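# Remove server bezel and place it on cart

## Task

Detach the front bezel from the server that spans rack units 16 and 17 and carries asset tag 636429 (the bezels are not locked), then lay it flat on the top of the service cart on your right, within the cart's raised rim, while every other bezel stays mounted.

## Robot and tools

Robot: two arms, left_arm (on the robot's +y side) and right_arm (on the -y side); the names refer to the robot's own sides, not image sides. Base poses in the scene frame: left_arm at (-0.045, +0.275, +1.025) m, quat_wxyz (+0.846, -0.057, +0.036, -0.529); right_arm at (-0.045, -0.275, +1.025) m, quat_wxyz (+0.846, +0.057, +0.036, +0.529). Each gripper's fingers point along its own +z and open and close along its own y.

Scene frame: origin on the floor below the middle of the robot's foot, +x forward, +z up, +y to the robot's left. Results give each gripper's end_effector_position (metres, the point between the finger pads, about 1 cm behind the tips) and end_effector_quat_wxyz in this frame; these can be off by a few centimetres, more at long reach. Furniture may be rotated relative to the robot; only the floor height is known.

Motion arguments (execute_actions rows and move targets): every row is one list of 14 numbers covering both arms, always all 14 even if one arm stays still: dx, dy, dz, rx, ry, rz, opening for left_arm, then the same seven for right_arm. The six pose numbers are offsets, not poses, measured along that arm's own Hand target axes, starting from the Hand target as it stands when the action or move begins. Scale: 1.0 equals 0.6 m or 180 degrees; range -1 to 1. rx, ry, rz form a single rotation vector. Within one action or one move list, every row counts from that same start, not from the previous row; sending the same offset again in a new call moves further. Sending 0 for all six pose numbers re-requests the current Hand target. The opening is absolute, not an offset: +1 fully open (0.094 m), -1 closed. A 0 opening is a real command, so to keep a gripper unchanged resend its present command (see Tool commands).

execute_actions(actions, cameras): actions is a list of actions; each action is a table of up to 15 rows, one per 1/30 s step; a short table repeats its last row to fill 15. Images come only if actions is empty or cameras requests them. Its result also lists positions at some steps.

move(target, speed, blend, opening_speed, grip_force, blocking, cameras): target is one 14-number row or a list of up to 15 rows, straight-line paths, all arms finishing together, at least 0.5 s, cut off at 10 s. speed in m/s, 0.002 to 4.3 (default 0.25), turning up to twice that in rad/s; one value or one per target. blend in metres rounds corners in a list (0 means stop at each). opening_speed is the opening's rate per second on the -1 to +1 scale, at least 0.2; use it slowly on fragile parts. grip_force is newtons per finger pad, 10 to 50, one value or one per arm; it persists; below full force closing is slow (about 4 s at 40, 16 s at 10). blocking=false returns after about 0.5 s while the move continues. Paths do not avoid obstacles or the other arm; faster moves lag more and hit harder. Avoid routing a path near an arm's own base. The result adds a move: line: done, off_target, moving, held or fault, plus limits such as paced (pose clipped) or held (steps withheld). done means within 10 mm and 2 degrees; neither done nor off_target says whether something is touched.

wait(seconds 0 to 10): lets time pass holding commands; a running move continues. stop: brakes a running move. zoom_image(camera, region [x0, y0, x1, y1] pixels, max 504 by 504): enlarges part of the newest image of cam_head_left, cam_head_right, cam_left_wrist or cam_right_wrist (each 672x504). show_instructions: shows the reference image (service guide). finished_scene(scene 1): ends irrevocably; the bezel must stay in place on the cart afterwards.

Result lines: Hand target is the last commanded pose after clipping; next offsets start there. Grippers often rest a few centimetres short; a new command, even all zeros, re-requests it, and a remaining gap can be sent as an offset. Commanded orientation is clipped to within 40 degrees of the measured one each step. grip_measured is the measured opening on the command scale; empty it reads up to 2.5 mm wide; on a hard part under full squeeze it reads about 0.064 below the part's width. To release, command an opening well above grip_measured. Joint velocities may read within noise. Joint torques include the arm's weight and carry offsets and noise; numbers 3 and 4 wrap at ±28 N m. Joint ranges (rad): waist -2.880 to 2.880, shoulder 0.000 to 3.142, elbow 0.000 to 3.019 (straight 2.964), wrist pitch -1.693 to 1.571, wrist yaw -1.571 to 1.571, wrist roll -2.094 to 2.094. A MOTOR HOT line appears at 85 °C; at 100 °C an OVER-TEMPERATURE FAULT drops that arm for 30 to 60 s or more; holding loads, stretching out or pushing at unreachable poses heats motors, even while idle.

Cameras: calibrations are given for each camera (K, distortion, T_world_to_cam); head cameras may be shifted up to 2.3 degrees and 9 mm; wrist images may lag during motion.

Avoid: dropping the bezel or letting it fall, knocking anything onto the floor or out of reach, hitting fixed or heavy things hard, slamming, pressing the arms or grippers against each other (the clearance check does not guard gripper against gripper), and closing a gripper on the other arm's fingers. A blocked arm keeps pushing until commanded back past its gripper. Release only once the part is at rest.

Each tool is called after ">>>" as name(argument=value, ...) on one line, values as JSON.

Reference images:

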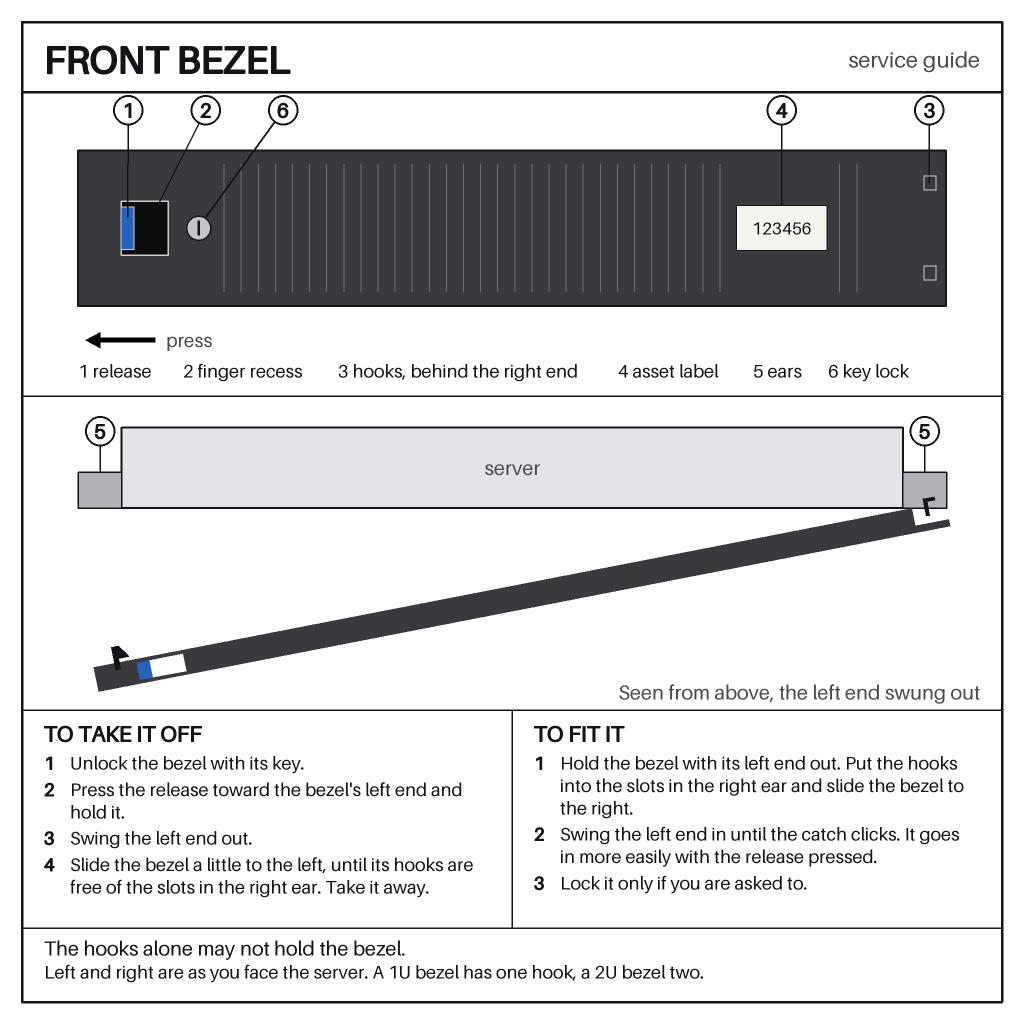

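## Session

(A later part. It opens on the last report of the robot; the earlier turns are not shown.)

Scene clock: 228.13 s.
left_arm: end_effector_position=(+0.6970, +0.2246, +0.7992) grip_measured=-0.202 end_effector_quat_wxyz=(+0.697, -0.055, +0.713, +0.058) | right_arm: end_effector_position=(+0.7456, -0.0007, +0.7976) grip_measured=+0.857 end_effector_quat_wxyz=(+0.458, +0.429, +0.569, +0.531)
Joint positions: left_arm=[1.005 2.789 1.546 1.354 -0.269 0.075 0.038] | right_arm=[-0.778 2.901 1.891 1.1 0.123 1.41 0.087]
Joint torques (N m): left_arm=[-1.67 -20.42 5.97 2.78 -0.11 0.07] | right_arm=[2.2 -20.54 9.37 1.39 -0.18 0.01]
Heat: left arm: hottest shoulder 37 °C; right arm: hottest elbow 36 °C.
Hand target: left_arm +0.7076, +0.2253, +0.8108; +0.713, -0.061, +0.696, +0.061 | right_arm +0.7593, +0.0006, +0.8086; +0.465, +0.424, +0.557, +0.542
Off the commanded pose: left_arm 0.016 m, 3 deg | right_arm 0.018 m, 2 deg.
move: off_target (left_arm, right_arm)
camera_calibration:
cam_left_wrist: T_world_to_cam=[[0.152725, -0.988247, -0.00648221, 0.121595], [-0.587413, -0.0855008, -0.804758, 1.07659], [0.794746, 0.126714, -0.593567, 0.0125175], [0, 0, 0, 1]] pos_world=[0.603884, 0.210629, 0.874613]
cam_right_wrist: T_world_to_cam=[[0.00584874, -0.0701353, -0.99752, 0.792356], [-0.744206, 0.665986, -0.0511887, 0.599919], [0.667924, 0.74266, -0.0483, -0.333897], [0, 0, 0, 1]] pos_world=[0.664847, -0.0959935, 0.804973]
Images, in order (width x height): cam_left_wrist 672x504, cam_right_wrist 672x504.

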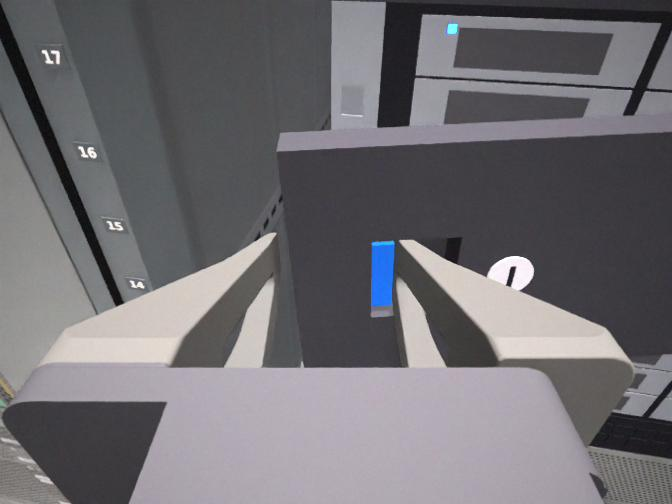

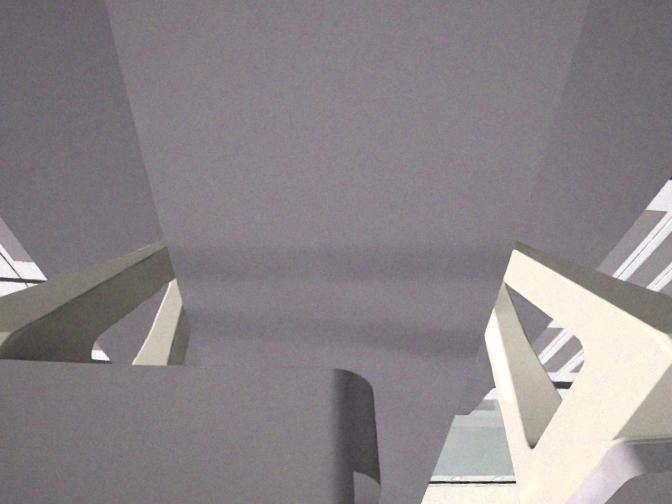

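>>> move(target=[[0.006,0,0,0,0,0,-0.2,0,0,0,0,0,0,0.6],[0.006,0,-0.13,0,0,0,-0.2,0,0,0,0,0,0,0.6]], speed=0.06, cameras=["cam_left_wrist","cam_right_wrist"])

Scene clock: 233.33 s.
left_arm: end_effector_position=(+0.6289, +0.2250, +0.7913) grip_measured=-0.201 end_effector_quat_wxyz=(+0.696, -0.066, +0.712, +0.069) | right_arm: end_effector_position=(+0.7445, -0.0023, +0.7934) grip_measured=+0.856 end_effector_quat_wxyz=(+0.463, +0.422, +0.577, +0.524)
Joint positions: left_arm=[0.983 2.791 1.372 1.532 -0.322 0.078 0.038] | right_arm=[-0.781 2.906 1.891 1.098 0.116 1.386 0.087]
Joint torques (N m): left_arm=[-3.02 -20.07 1.81 2.99 -0.01 0.06] | right_arm=[2.49 -20.6 9.21 1.44 -0.12 0.21]
Heat: left arm: hottest shoulder 37 °C; right arm: hottest elbow 36 °C.
Hand target: left_arm +0.6309, +0.2120, +0.8053; +0.713, -0.061, +0.696, +0.061 | right_arm +0.7593, +0.0006, +0.8086; +0.465, +0.424, +0.557, +0.542
Off the commanded pose: left_arm 0.019 m, 3 deg | right_arm 0.021 m, 3 deg.
joint sent to its limit (left arm) — joint 4 (wrist pitch), upper limit. The joint targets are off in position, not in orientation.
move: off_target (left_arm, right_arm)
camera_calibration:
cam_left_wrist: T_world_to_cam=[[0.183186, -0.983053, -0.00708145, 0.112612], [-0.584511, -0.103123, -0.804806, 1.03244], [0.790436, 0.151569, -0.593496, 0.0589833], [0, 0, 0, 1]] pos_world=[0.536219, 0.208232, 0.866714]
cam_right_wrist: T_world_to_cam=[[0.00598273, -0.0961188, -0.995352, 0.786174], [-0.746962, 0.661344, -0.0683541, 0.615598], [0.66484, 0.743899, -0.0678404, -0.314394], [0, 0, 0, 1]] pos_world=[0.664147, -0.097678, 0.80327]
Images, in order (width x height): cam_left_wrist 672x504, cam_right_wrist 672x504.

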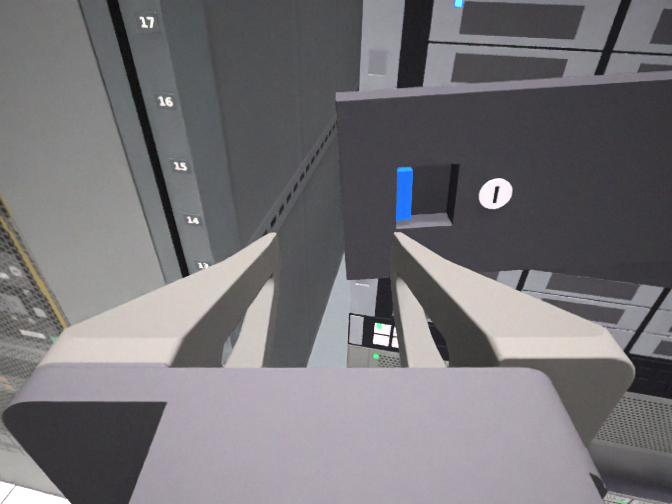

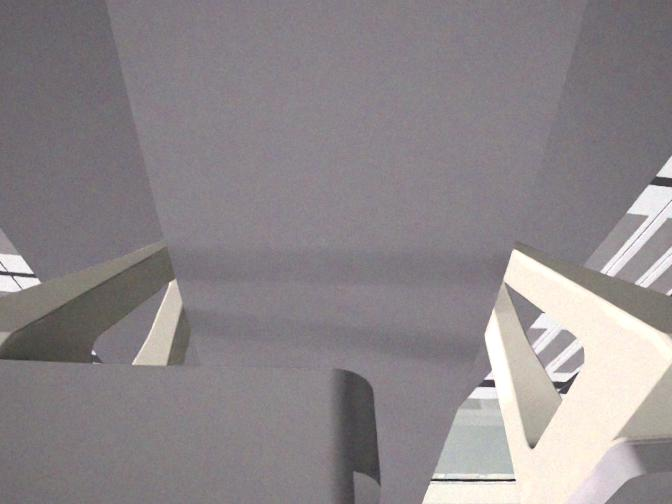

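>>> move(target=[0,0,0,0,0,0,-0.2,0,0.02,0,0,0,0.017,0.6], speed=0.04, cameras=["cam_left_wrist","cam_head_left"])

>>> zoom_image(camera="cam_head_left", region=[180, 330, 480, 504])

Scene clock: 242.17 s.
left_arm: end_effector_position=(+0.6289, +0.2250, +0.7913) grip_measured=-0.201 end_effector_quat_wxyz=(+0.696, -0.066, +0.712, +0.069) | right_arm: end_effector_position=(+0.7445, -0.0023, +0.7934) grip_measured=+0.856 end_effector_quat_wxyz=(+0.462, +0.422, +0.577, +0.525)
Joint positions: left_arm=[0.983 2.791 1.372 1.532 -0.322 0.078 0.038] | right_arm=[-0.781 2.906 1.891 1.098 0.116 1.387 0.087]
Joint torques (N m): left_arm=[-2.96 -20.01 1.81 2.99 -0.01 0.06] | right_arm=[2.67 -23 6.91 1.44 -0.07 0.67]
Heat: left arm: hottest shoulder 36 °C; right arm: hottest elbow 36 °C.
Hand target: left_arm +0.6309, +0.2120, +0.8053; +0.713, -0.061, +0.696, +0.061 | right_arm +0.7589, +0.0012, +0.8206; +0.450, +0.439, +0.545, +0.555
Off the commanded pose: left_arm 0.019 m, 3 deg | right_arm 0.031 m, 6 deg.
joint sent to its limit (left arm) — joint 4 (wrist pitch), upper limit. The joint targets are off in position, not in orientation.
move: off_target (left_arm, right_arm)
camera_calibration:
cam_left_wrist: T_world_to_cam=[[0.183186, -0.983053, -0.00708145, 0.112612], [-0.584511, -0.103123, -0.804806, 1.03244], [0.790436, 0.151569, -0.593496, 0.0589833], [0, 0, 0, 1]] pos_world=[0.536219, 0.208232, 0.866714]
Images, in order (width x height): cam_head_left 672x504, cam_left_wrist 672x504.

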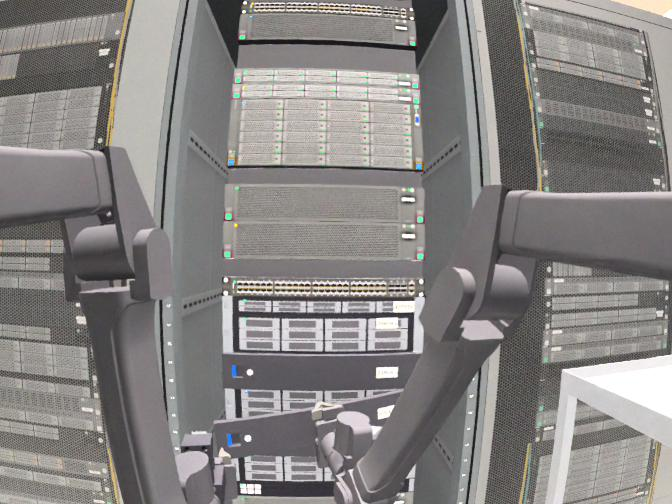

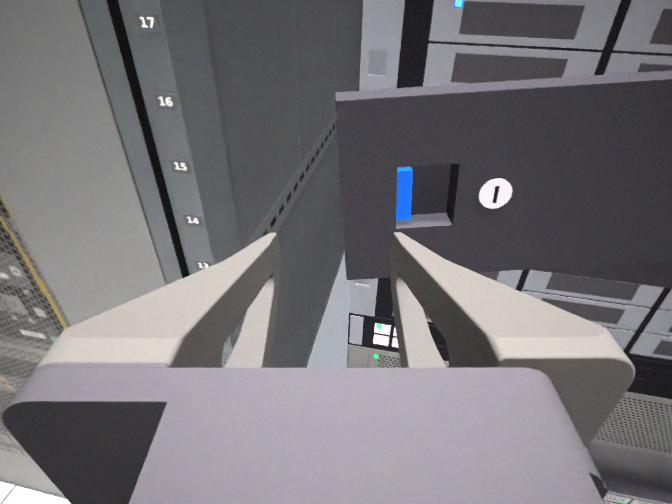

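Scaled by 1.680 from the camera's 672x504 image, which has a finer 960x720 frame.

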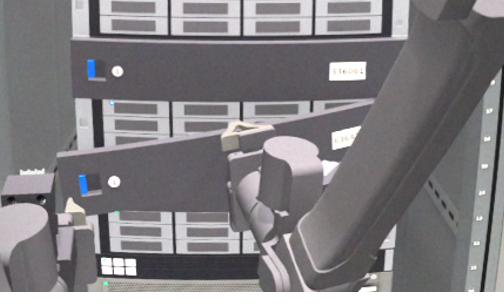

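>>> move(target=[0,0,0,0,0,0,-0.2,0.037,0,0,0,0,0,0.6], speed=0.05, cameras=["cam_left_wrist","cam_head_right"])

>>> zoom_image(camera="cam_head_right", region=[180, 330, 480, 504])

Scene clock: 245.00 s.
left_arm: end_effector_position=(+0.6289, +0.2250, +0.7913) grip_measured=-0.201 end_effector_quat_wxyz=(+0.696, -0.066, +0.712, +0.069) | right_arm: end_effector_position=(+0.7441, -0.0025, +0.7934) grip_measured=+0.856 end_effector_quat_wxyz=(+0.466, +0.428, +0.573, +0.520)
Joint positions: left_arm=[0.983 2.791 1.372 1.532 -0.322 0.078 0.038] | right_arm=[-0.777 2.906 1.891 1.098 0.139 1.389 0.087]
Joint torques (N m): left_arm=[-2.96 -20.01 1.81 2.97 -0.01 0.06] | right_arm=[4.89 -22.12 7.84 1.31 0.1 0.59]
Heat: left arm: hottest shoulder 36 °C; right arm: hottest elbow 36 °C.
Hand target: left_arm +0.6309, +0.2120, +0.8053; +0.713, -0.061, +0.696, +0.061 | right_arm +0.7543, +0.0229, +0.8205; +0.450, +0.439, +0.545, +0.555
Off the commanded pose: left_arm 0.019 m, 3 deg | right_arm 0.038 m, 6 deg.
joint sent to its limit (left arm) — joint 4 (wrist pitch), upper limit. The joint targets are off in position, not in orientation.
move: off_target (left_arm, right_arm)
camera_calibration:
cam_left_wrist: T_world_to_cam=[[0.183186, -0.983053, -0.00708145, 0.112612], [-0.584511, -0.103123, -0.804806, 1.03244], [0.790436, 0.151569, -0.593496, 0.0589833], [0, 0, 0, 1]] pos_world=[0.536219, 0.208232, 0.866714]
Images, in order (width x height): cam_head_right 672x504, cam_left_wrist 672x504.

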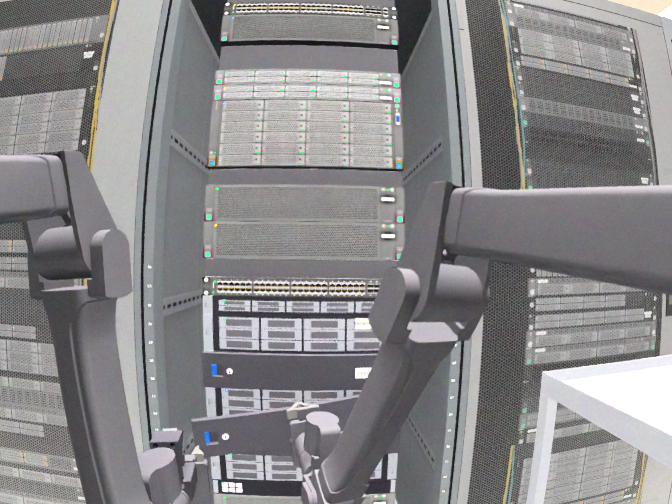

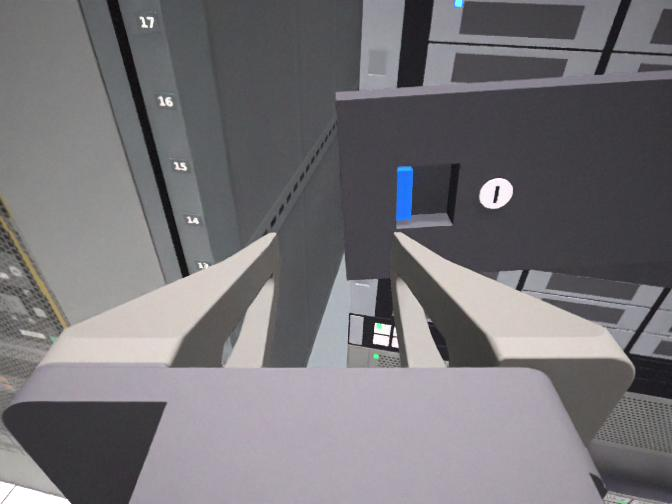

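Scaled by 1.680 from the camera's 672x504 image, which has a finer 960x720 frame.

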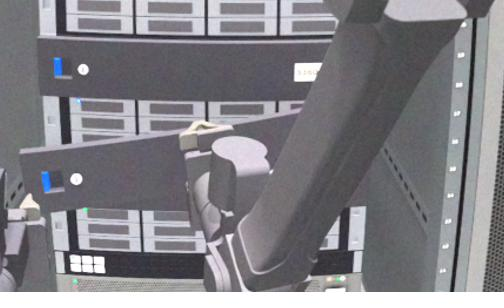

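>>> move(target=[0,0,0,0,0,0,-0.2,0.0,0.02,0,0,0,0.03,0.6], speed=0.05, cameras=["cam_left_wrist","cam_right_wrist"])

Scene clock: 248.07 s.
left_arm: end_effector_position=(+0.6289, +0.2250, +0.7913) grip_measured=-0.201 end_effector_quat_wxyz=(+0.696, -0.066, +0.712, +0.069) | right_arm: end_effector_position=(+0.7443, -0.0013, +0.7940) grip_measured=+0.856 end_effector_quat_wxyz=(+0.464, +0.430, +0.572, +0.521)
Joint positions: left_arm=[0.983 2.791 1.372 1.532 -0.322 0.078 0.038] | right_arm=[-0.775 2.904 1.891 1.095 0.141 1.395 0.087]
Joint torques (N m): left_arm=[-2.96 -20.01 1.81 2.99 -0.01 0.06] | right_arm=[4.84 -24.12 5.85 1.33 0.09 1.32]
Heat: left arm: hottest shoulder 35 °C; right arm: hottest shoulder 36 °C.
Hand target: left_arm +0.6309, +0.2120, +0.8053; +0.713, -0.061, +0.696, +0.061 | right_arm +0.7540, +0.0229, +0.8325; +0.423, +0.464, +0.524, +0.575
Off the commanded pose: left_arm 0.019 m, 3 deg | right_arm 0.047 m, 10 deg.
joint sent to its limit (left arm) — joint 4 (wrist pitch), upper limit. The joint targets are off in position, not in orientation.
move: off_target (left_arm, right_arm)
camera_calibration:
cam_left_wrist: T_world_to_cam=[[0.183186, -0.983053, -0.00708145, 0.112612], [-0.584511, -0.103123, -0.804806, 1.03244], [0.790436, 0.151569, -0.593496, 0.0589833], [0, 0, 0, 1]] pos_world=[0.536219, 0.208232, 0.866714]
cam_right_wrist: T_world_to_cam=[[-0.000795061, -0.088082, -0.996113, 0.792472], [-0.734959, 0.675527, -0.0591473, 0.598687], [0.678111, 0.732055, -0.0652737, -0.326808], [0, 0, 0, 1]] pos_world=[0.662252, -0.0953854, 0.80347]
Images, in order (width x height): cam_left_wrist 672x504, cam_right_wrist 672x504.

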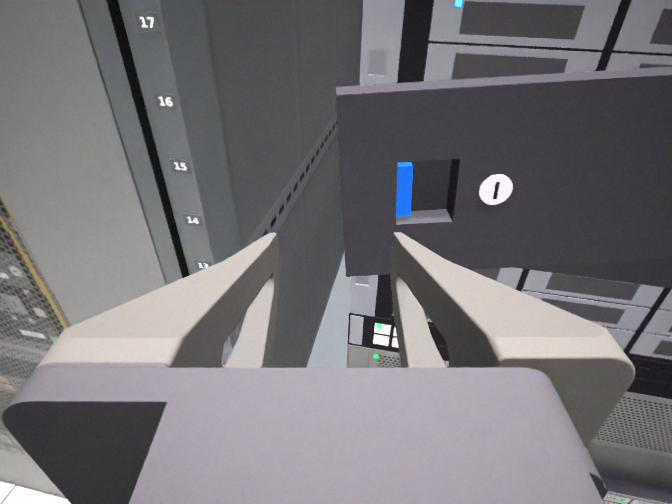

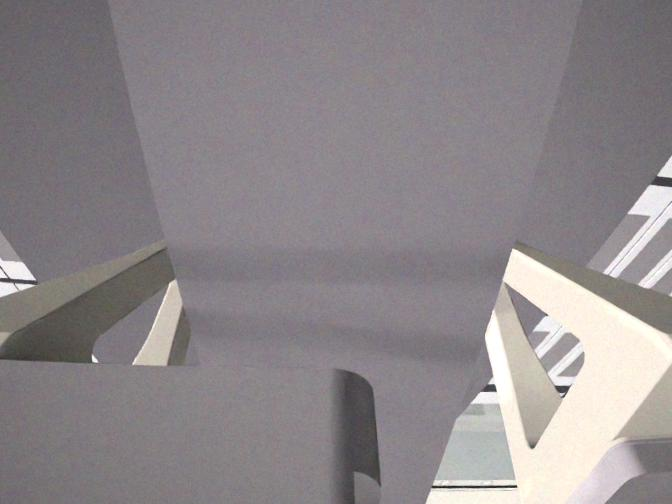

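>>> move(target=[0,0,0,0,0,0,-0.2,0.0,0.03,0,0,0,0.02,0.6], speed=0.05, cameras=["cam_left_wrist"])

Scene clock: 252.17 s.
left_arm: end_effector_position=(+0.6289, +0.2250, +0.7913) grip_measured=-0.201 end_effector_quat_wxyz=(+0.696, -0.066, +0.712, +0.069) | right_arm: end_effector_position=(+0.7444, -0.0025, +0.8059) grip_measured=+0.856 end_effector_quat_wxyz=(+0.448, +0.447, +0.562, +0.532)
Joint positions: left_arm=[0.983 2.791 1.372 1.532 -0.322 0.078 0.038] | right_arm=[-0.775 2.867 1.853 1.089 0.141 1.45 0.087]
Joint torques (N m): left_arm=[-2.96 -20.01 1.81 2.99 -0.01 0.06] | right_arm=[4.78 -24.7 5.33 1.47 0.06 1.38]
Heat: left arm: hottest shoulder 35 °C; right arm: hottest shoulder 36 °C.
Hand target: left_arm +0.6309, +0.2120, +0.8053; +0.713, -0.061, +0.696, +0.061 | right_arm +0.7540, +0.0212, +0.8504; +0.405, +0.480, +0.509, +0.588
Off the commanded pose: left_arm 0.019 m, 3 deg | right_arm 0.051 m, 11 deg.
joint sent to its limit (left arm) — joint 4 (wrist pitch), upper limit. The joint targets are off in position, not in orientation.
move: off_target (left_arm, right_arm)
camera_calibration:
cam_left_wrist: T_world_to_cam=[[0.183186, -0.983053, -0.00708145, 0.112612], [-0.584511, -0.103123, -0.804806, 1.03244], [0.790436, 0.151569, -0.593496, 0.0589833], [0, 0, 0, 1]] pos_world=[0.536219, 0.208232, 0.866714]
Images, in order (width x height): cam_left_wrist 672x504.

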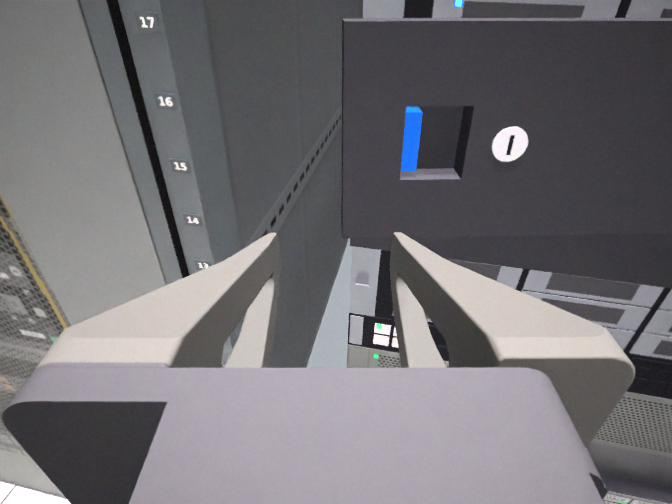

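>>> move(target=[0,0,0,0,0,0,-0.2,0.033,0.0,0,0,0,0.0,0.6], speed=0.05, cameras=["cam_left_wrist","cam_head_right"])

>>> zoom_image(camera="cam_head_right", region=[180, 330, 480, 504])

Scene clock: 254.80 s.
left_arm: end_effector_position=(+0.6289, +0.2250, +0.7913) grip_measured=-0.201 end_effector_quat_wxyz=(+0.696, -0.066, +0.712, +0.069) | right_arm: end_effector_position=(+0.7436, -0.0014, +0.8054) grip_measured=+0.855 end_effector_quat_wxyz=(+0.453, +0.457, +0.558, +0.523)
Joint positions: left_arm=[0.983 2.791 1.372 1.532 -0.322 0.078 0.038] | right_arm=[-0.766 2.866 1.853 1.082 0.179 1.452 0.087]
Joint torques (N m): left_arm=[-2.96 -20.07 1.8 2.99 -0.01 0.06] | right_arm=[6.36 -24.76 5.93 1.39 -0.05 1.34]
Heat: left arm: hottest shoulder 35 °C; right arm: hottest shoulder 36 °C.
Hand target: left_arm +0.6309, +0.2120, +0.8053; +0.713, -0.061, +0.696, +0.061 | right_arm +0.7498, +0.0403, +0.8535; +0.405, +0.480, +0.509, +0.588
Off the commanded pose: left_arm 0.019 m, 3 deg | right_arm 0.064 m, 11 deg.
joint sent to its limit (left arm) — joint 4 (wrist pitch), upper limit. The joint targets are off in position, not in orientation.
move: off_target (left_arm, right_arm)
camera_calibration:
cam_left_wrist: T_world_to_cam=[[0.183186, -0.983053, -0.00708145, 0.112612], [-0.584511, -0.103123, -0.804806, 1.03244], [0.790436, 0.151569, -0.593496, 0.0589833], [0, 0, 0, 1]] pos_world=[0.536219, 0.208232, 0.866714]
Images, in order (width x height): cam_head_right 672x504, cam_left_wrist 672x504.

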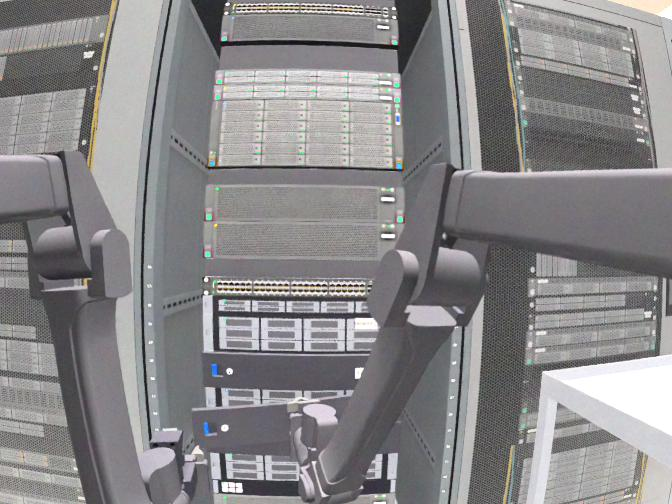

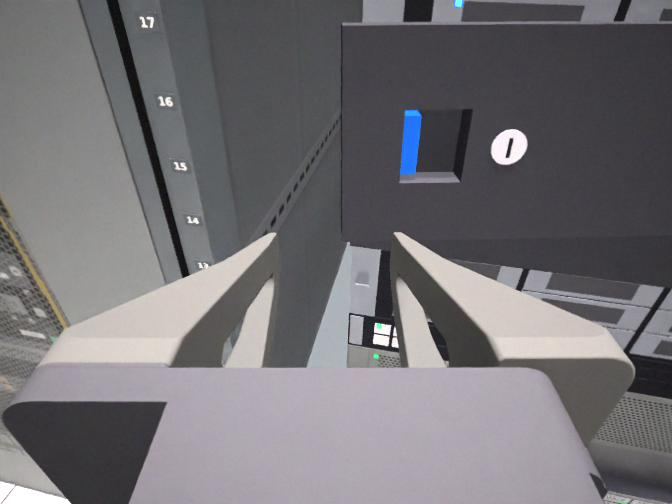

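Scaled by 1.680 from the camera's 672x504 image, which has a finer 960x720 frame.

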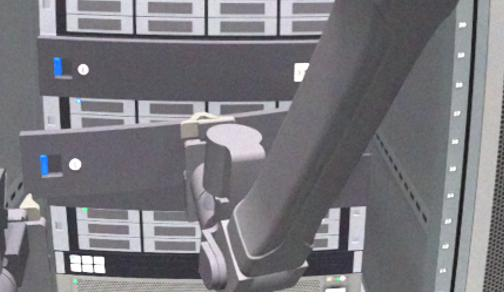

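>>> move(target=[0,0,0,0,0,0,-0.2,0.033,-0.012,0,0,0,0.0,0.6], speed=0.05, cameras=["cam_left_wrist"])

Scene clock: 259.57 s.
left_arm: end_effector_position=(+0.6289, +0.2250, +0.7913) grip_measured=-0.201 end_effector_quat_wxyz=(+0.696, -0.066, +0.712, +0.069) | right_arm: end_effector_position=(+0.7421, +0.0003, +0.8052) grip_measured=+0.855 end_effector_quat_wxyz=(+0.459, +0.465, +0.554, +0.517)
Joint positions: left_arm=[0.983 2.791 1.372 1.532 -0.322 0.078 0.038] | right_arm=[-0.757 2.866 1.853 1.08 0.213 1.453 0.087]
Joint torques (N m): left_arm=[-2.96 -20.01 1.81 2.99 -0.01 0.06] | right_arm=[7.88 -23.59 7.61 1.43 -0.25 1.31]
Heat: left arm: hottest shoulder 35 °C; right arm: hottest shoulder 36 °C.
Hand target: left_arm +0.6309, +0.2120, +0.8053; +0.713, -0.061, +0.696, +0.061 | right_arm +0.7456, +0.0606, +0.8494; +0.405, +0.480, +0.509, +0.588
Off the commanded pose: left_arm 0.019 m, 3 deg | right_arm 0.075 m, 12 deg.
joint sent to its limit (left arm) — joint 4 (wrist pitch), upper limit. The joint targets are off in position, not in orientation.
move: off_target (left_arm, right_arm)
camera_calibration:
cam_left_wrist: T_world_to_cam=[[0.183186, -0.983053, -0.00708145, 0.112612], [-0.584511, -0.103123, -0.804806, 1.03244], [0.790436, 0.151569, -0.593496, 0.0589833], [0, 0, 0, 1]] pos_world=[0.536219, 0.208232, 0.866714]
Images, in order (width x height): cam_left_wrist 672x504.

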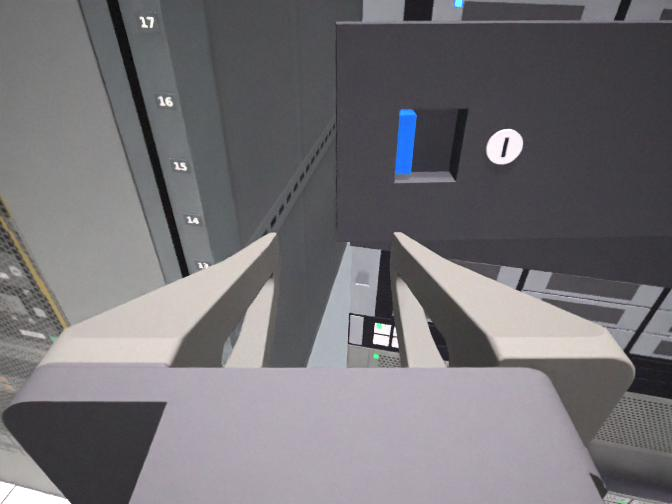

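>>> move(target=[0,0,0,0,0,0,-0.2,0.033,0,0,0,0,0.0,0.6], speed=0.05, cameras=["cam_left_wrist","cam_right_wrist"])

Scene clock: 262.50 s.
left_arm: end_effector_position=(+0.6289, +0.2250, +0.7913) grip_measured=-0.201 end_effector_quat_wxyz=(+0.696, -0.066, +0.712, +0.069) | right_arm: end_effector_position=(+0.7413, +0.0011, +0.8047) grip_measured=+0.855 end_effector_quat_wxyz=(+0.463, +0.473, +0.551, +0.508)
Joint positions: left_arm=[0.983 2.791 1.372 1.532 -0.322 0.078 0.038] | right_arm=[-0.749 2.864 1.853 1.072 0.245 1.453 0.087]
Joint torques (N m): left_arm=[-2.96 -20.01 1.8 2.99 -0.01 0.06] | right_arm=[9.64 -24 7.94 1.36 -0.45 1.28]
Heat: left arm: hottest shoulder 35 °C; right arm: hottest shoulder 35 °C.
Hand target: left_arm +0.6309, +0.2120, +0.8053; +0.713, -0.061, +0.696, +0.061 | right_arm +0.7414, +0.0797, +0.8524; +0.405, +0.480, +0.509, +0.588
Off the commanded pose: left_arm 0.019 m, 3 deg | right_arm 0.092 m, 12 deg.
joint sent to its limit (left arm) — joint 4 (wrist pitch), upper limit. The joint targets are off in position, not in orientation.
move: off_target (left_arm, right_arm)
camera_calibration:
cam_left_wrist: T_world_to_cam=[[0.183186, -0.983053, -0.00708145, 0.112612], [-0.584511, -0.103123, -0.804806, 1.03244], [0.790436, 0.151569, -0.593496, 0.0589833], [0, 0, 0, 1]] pos_world=[0.536219, 0.208232, 0.866714]
cam_right_wrist: T_world_to_cam=[[-0.042273, -0.0386611, -0.998358, 0.835867], [-0.68102, 0.732265, 0.000479424, 0.507395], [0.731044, 0.679922, -0.057284, -0.371523], [0, 0, 0, 1]] pos_world=[0.65248, -0.0866256, 0.812968]
Images, in order (width x height): cam_left_wrist 672x504, cam_right_wrist 672x504.

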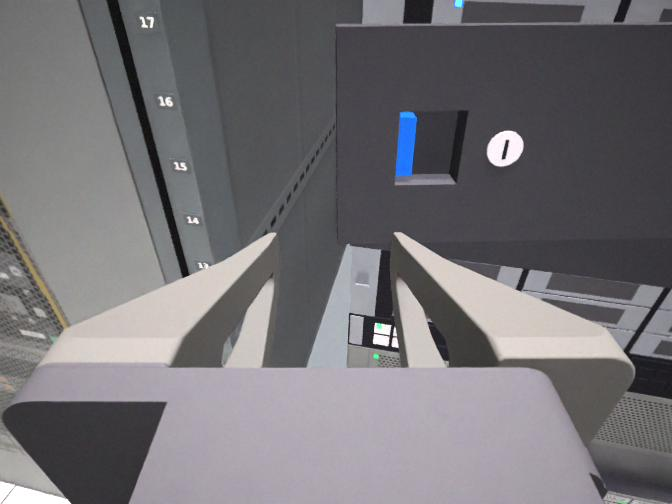

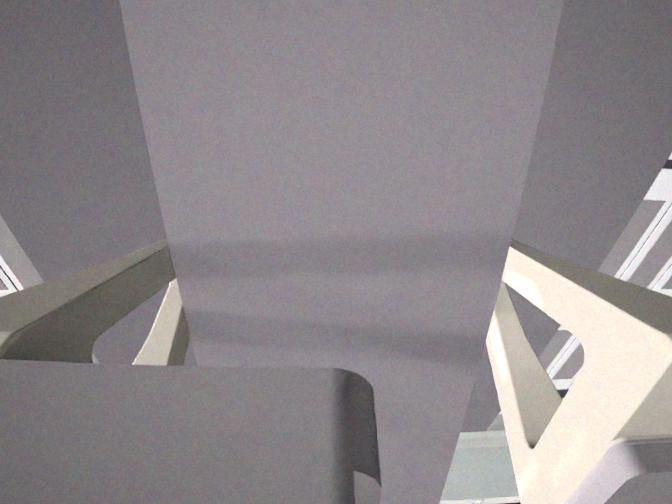

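>>> wait(seconds=0.1, cameras=["cam_head_left"])

>>> zoom_image(camera="cam_head_left", region=[340, 340, 460, 460])

Scene clock: 282.07 s.
left_arm: end_effector_position=(+0.6289, +0.2250, +0.7913) grip_measured=-0.201 end_effector_quat_wxyz=(+0.696, -0.066, +0.712, +0.069) | right_arm: end_effector_position=(+0.7413, +0.0011, +0.8047) grip_measured=+0.855 end_effector_quat_wxyz=(+0.463, +0.473, +0.551, +0.508)
Joint positions: left_arm=[0.983 2.791 1.372 1.532 -0.322 0.078 0.038] | right_arm=[-0.749 2.864 1.853 1.072 0.245 1.453 0.087]
Joint torques (N m): left_arm=[-2.96 -20.01 1.8 2.99 -0.01 0.06] | right_arm=[9.52 -23.47 7.84 1.31 -0.45 1.26]
Heat: left arm: hottest shoulder 34 °C; right arm: hottest shoulder 37 °C.
Hand target: left_arm +0.6309, +0.2120, +0.8053; +0.713, -0.061, +0.696, +0.061 | right_arm +0.7414, +0.0797, +0.8524; +0.405, +0.480, +0.509, +0.588
Tool commands: left_gripper/opening=-0.2 right_gripper/opening=+0.6
Off the commanded pose: left_arm 0.019 m, 3 deg | right_arm 0.092 m, 12 deg.
wait: 0.10 s; at rest from the start
Images, in order (width x height): cam_head_left 672x504.

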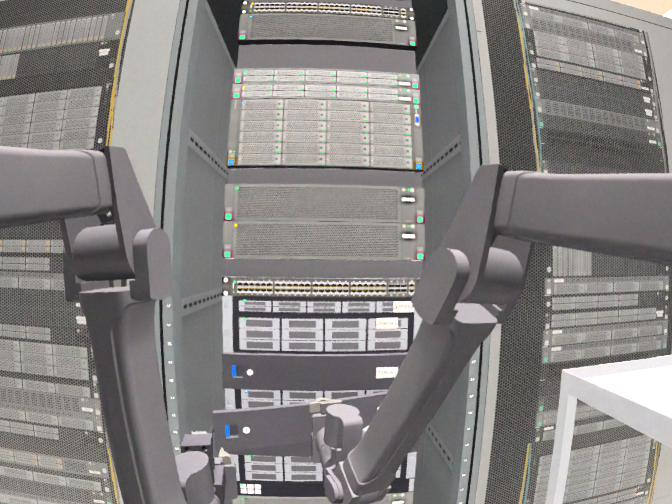

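Scaled by 4.200 from the camera's 672x504 image, which has a finer 960x720 frame.

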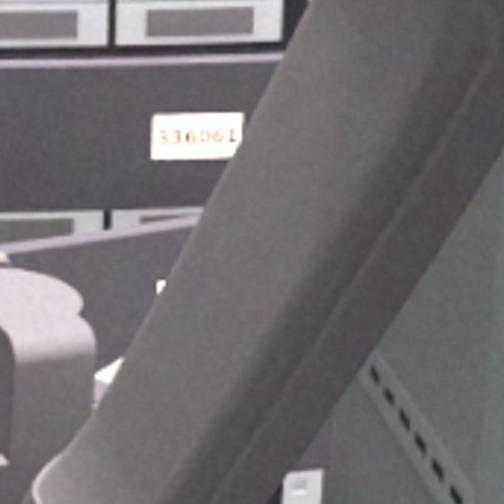

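>>> move(target=[0,0,0,0,0,0,-0.2,0,-0.01,0,0,0.1,0.0,0.6], speed=0.1, cameras=["cam_left_wrist"])

Scene clock: 286.27 s.
left_arm: end_effector_position=(+0.6289, +0.2250, +0.7913) grip_measured=-0.201 end_effector_quat_wxyz=(+0.696, -0.066, +0.712, +0.069) | right_arm: end_effector_position=(+0.7438, +0.0045, +0.8049) grip_measured=+0.855 end_effector_quat_wxyz=(+0.388, +0.393, +0.599, +0.579)
Joint positions: left_arm=[0.983 2.791 1.372 1.532 -0.322 0.078 0.038] | right_arm=[-0.816 2.864 1.853 1.072 -0.101 1.466 0.087]
Joint torques (N m): left_arm=[-2.96 -20.07 1.81 2.99 -0.01 0.06] | right_arm=[8 -22.59 8.83 1.87 -1.94 1.23]
Heat: left arm: hottest shoulder 34 °C; right arm: hottest shoulder 38 °C.
Hand target: left_arm +0.6309, +0.2120, +0.8053; +0.713, -0.061, +0.696, +0.061 | right_arm +0.7414, +0.0806, +0.8465; +0.321, +0.383, +0.566, +0.656
Off the commanded pose: left_arm 0.019 m, 3 deg | right_arm 0.087 m, 12 deg.
joint sent to its limit (left arm) — joint 4 (wrist pitch), upper limit. The joint targets are off in position, not in orientation.
move: off_target (left_arm, right_arm)
camera_calibration:
cam_left_wrist: T_world_to_cam=[[0.183186, -0.983053, -0.00708145, 0.112612], [-0.584511, -0.103123, -0.804806, 1.03244], [0.790436, 0.151569, -0.593496, 0.0589833], [0, 0, 0, 1]] pos_world=[0.536219, 0.208232, 0.866714]
Images, in order (width x height): cam_left_wrist 672x504.

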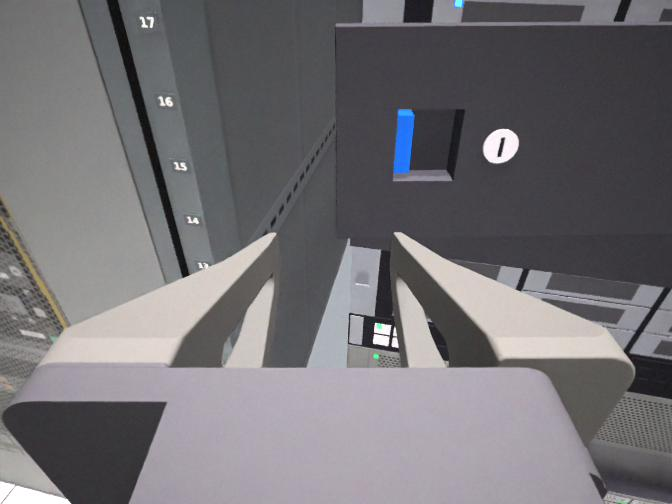

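>>> move(target=[0,0,0,0,0,0,-0.2,-0.015,0.005,-0.04,0,-0.05,0.0,0.6], speed=0.05, cameras=["cam_left_wrist","cam_right_wrist"])

Scene clock: 297.70 s.
left_arm: end_effector_position=(+0.6289, +0.2250, +0.7913) grip_measured=-0.201 end_effector_quat_wxyz=(+0.696, -0.066, +0.712, +0.069) | right_arm: end_effector_position=(+0.7367, +0.0012, +0.8038) grip_measured=+0.855 end_effector_quat_wxyz=(+0.417, +0.426, +0.579, +0.556)
Joint positions: left_arm=[0.983 2.791 1.372 1.532 -0.322 0.078 0.038] | right_arm=[-0.79 2.858 1.822 1.1 0.032 1.469 0.087]
Joint torques (N m): left_arm=[-2.96 -20.01 1.81 2.99 -0.01 0.06] | right_arm=[7.41 -23.3 4.79 2.73 -0.46 1.23]
Heat: left arm: hottest shoulder 34 °C; right arm: hottest shoulder 39 °C.
Hand target: left_arm +0.6309, +0.2120, +0.8053; +0.713, -0.061, +0.696, +0.061 | right_arm +0.7252, +0.0605, +0.8466; +0.364, +0.433, +0.539, +0.624
Off the commanded pose: left_arm 0.019 m, 3 deg | right_arm 0.074 m, 11 deg.
joint sent to its limit (left arm) — joint 4 (wrist pitch), upper limit. The joint targets are off in position, not in orientation.
move: off_target (left_arm, right_arm)
camera_calibration:
cam_left_wrist: T_world_to_cam=[[0.183186, -0.983053, -0.00708145, 0.112612], [-0.584511, -0.103123, -0.804806, 1.03244], [0.790436, 0.151569, -0.593496, 0.0589833], [0, 0, 0, 1]] pos_world=[0.536219, 0.208232, 0.866714]
cam_right_wrist: T_world_to_cam=[[-0.0228364, -0.0199408, -0.99954, 0.821359], [-0.795184, 0.606338, 0.00607107, 0.583863], [0.605938, 0.794957, -0.0297032, -0.298417], [0, 0, 0, 1]] pos_world=[0.663858, -0.100411, 0.808573]
Images, in order (width x height): cam_left_wrist 672x504, cam_right_wrist 672x504.

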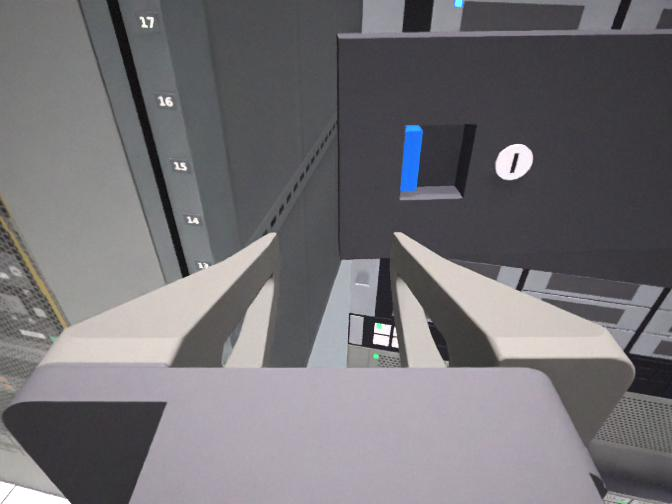

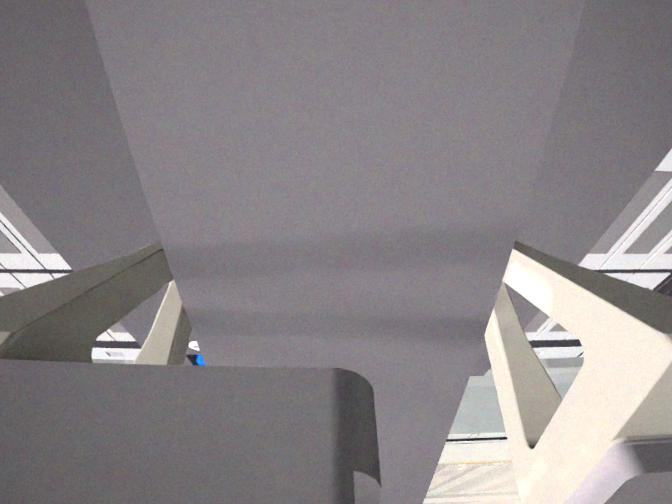

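>>> move(target=[0,0,0,0,0,0,-0.2,0.05,-0.007,0,0,0.05,0.0,0.6], speed=0.05, cameras=["cam_left_wrist","cam_head_left"])

Scene clock: 302.03 s.
left_arm: end_effector_position=(+0.6289, +0.2250, +0.7913) grip_measured=-0.201 end_effector_quat_wxyz=(+0.696, -0.066, +0.712, +0.069) | right_arm: end_effector_position=(+0.7342, +0.0028, +0.8044) grip_measured=+0.855 end_effector_quat_wxyz=(+0.395, +0.400, +0.593, +0.577)
Joint positions: left_arm=[0.983 2.791 1.372 1.532 -0.322 0.078 0.038] | right_arm=[-0.809 2.858 1.817 1.109 -0.071 1.469 0.087]
Joint torques (N m): left_arm=[-2.96 -20.01 1.8 2.99 -0.02 0.06] | right_arm=[9.93 -23 5.63 2.52 -2.15 1.19]
Heat: left arm: hottest shoulder 34 °C; right arm: hottest shoulder 40 °C.
Hand target: left_arm +0.6309, +0.2120, +0.8053; +0.713, -0.061, +0.696, +0.061 | right_arm +0.7143, +0.0888, +0.8469; +0.321, +0.383, +0.566, +0.656
Off the commanded pose: left_arm 0.019 m, 3 deg | right_arm 0.098 m, 13 deg.
joint sent to its limit (left arm) — joint 4 (wrist pitch), upper limit. The joint targets are off in position, not in orientation.
move: off_target (left_arm, right_arm)
camera_calibration:
cam_left_wrist: T_world_to_cam=[[0.183186, -0.983053, -0.00708145, 0.112612], [-0.584511, -0.103123, -0.804806, 1.03244], [0.790436, 0.151569, -0.593496, 0.0589833], [0, 0, 0, 1]] pos_world=[0.536219, 0.208232, 0.866714]
Images, in order (width x height): cam_head_left 672x504, cam_left_wrist 672x504.

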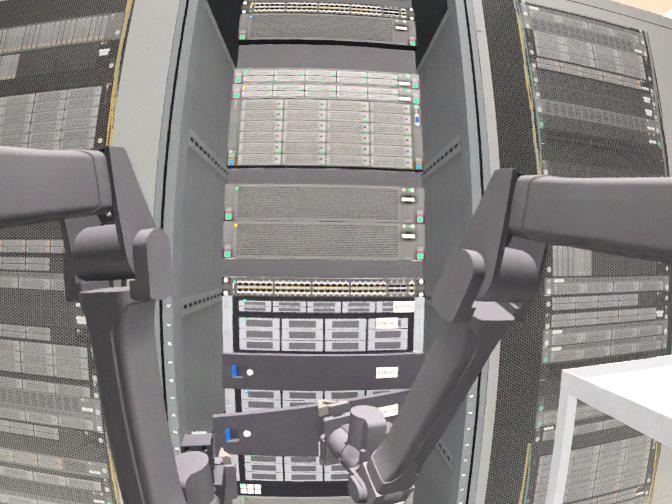

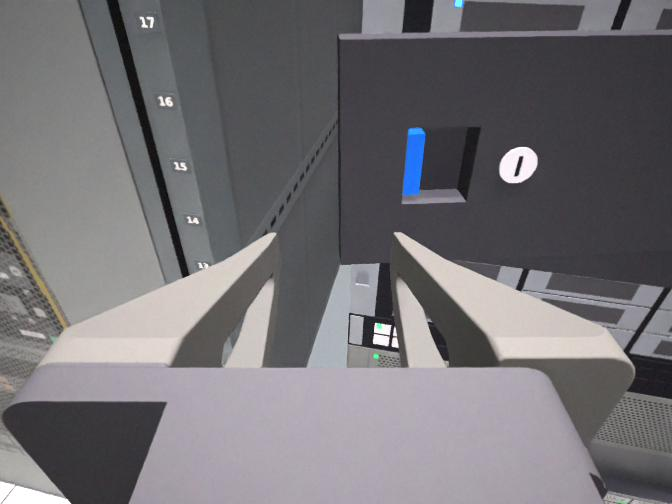

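>>> move(target=[0,0,0,0,0,0,-0.2,-0.025,0.008,-0.072,0,-0.04,0.0,0.6], speed=0.05, cameras=["cam_left_wrist","cam_right_wrist"])

Scene clock: 312.40 s.
left_arm: end_effector_position=(+0.6239, +0.2231, +0.7898) grip_measured=-0.201 end_effector_quat_wxyz=(+0.694, -0.068, +0.714, +0.067) | right_arm: end_effector_position=(+0.6687, +0.0299, +0.7793) grip_measured=+0.855 end_effector_quat_wxyz=(+0.345, +0.453, +0.587, +0.575)
Joint positions: left_arm=[0.979 2.791 1.36 1.538 -0.326 0.072 0.038] | right_arm=[-0.737 2.833 1.649 1.175 0.012 1.59 0.087]
Joint torques (N m): left_arm=[-2.67 -19.9 2.48 2.76 0.13 0.05] | right_arm=[4.19 -23.18 5.38 4.26 -0.49 0.2]
Heat: left arm: hottest shoulder 34 °C; right arm: hottest shoulder 40 °C.
Hand target: left_arm +0.6309, +0.2120, +0.8053; +0.713, -0.061, +0.696, +0.061 | right_arm +0.6845, +0.0537, +0.8467; +0.355, +0.423, +0.545, +0.631
Off the commanded pose: left_arm 0.020 m, 3 deg | right_arm 0.073 m, 9 deg.
joint sent to its limit (left arm) — joint 4 (wrist pitch), upper limit. The joint targets are off in position, not in orientation.
move: off_target (left_arm, right_arm)
camera_calibration:
cam_left_wrist: T_world_to_cam=[[0.182865, -0.983135, -0.00235269, 0.108053], [-0.588583, -0.10756, -0.80125, 1.02884], [0.787484, 0.147905, -0.598325, 0.0688171], [0, 0, 0, 1]] pos_world=[0.531605, 0.206714, 0.865786]
cam_right_wrist: T_world_to_cam=[[-0.128209, 0.0719117, -0.989137, 0.855518], [-0.828506, 0.540429, 0.146679, 0.427255], [0.545106, 0.838311, -0.00970885, -0.25691], [0, 0, 0, 1]] pos_world=[0.603712, -0.0770527, 0.78106]
Images, in order (width x height): cam_left_wrist 672x504, cam_right_wrist 672x504.

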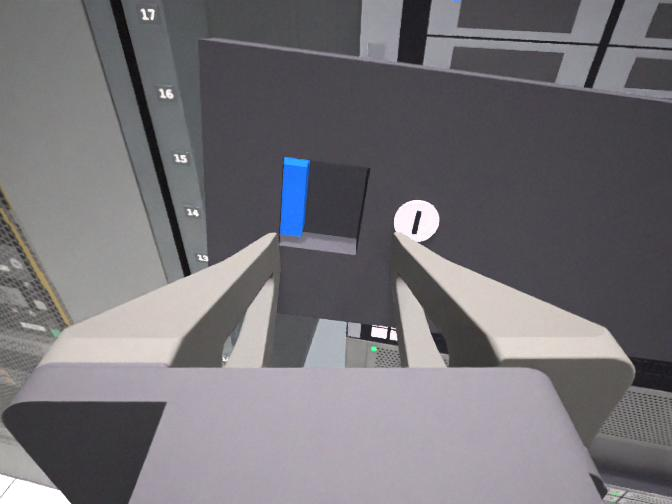

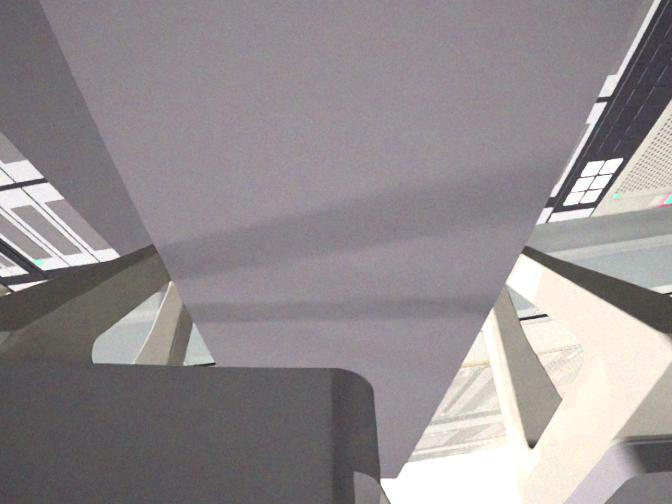

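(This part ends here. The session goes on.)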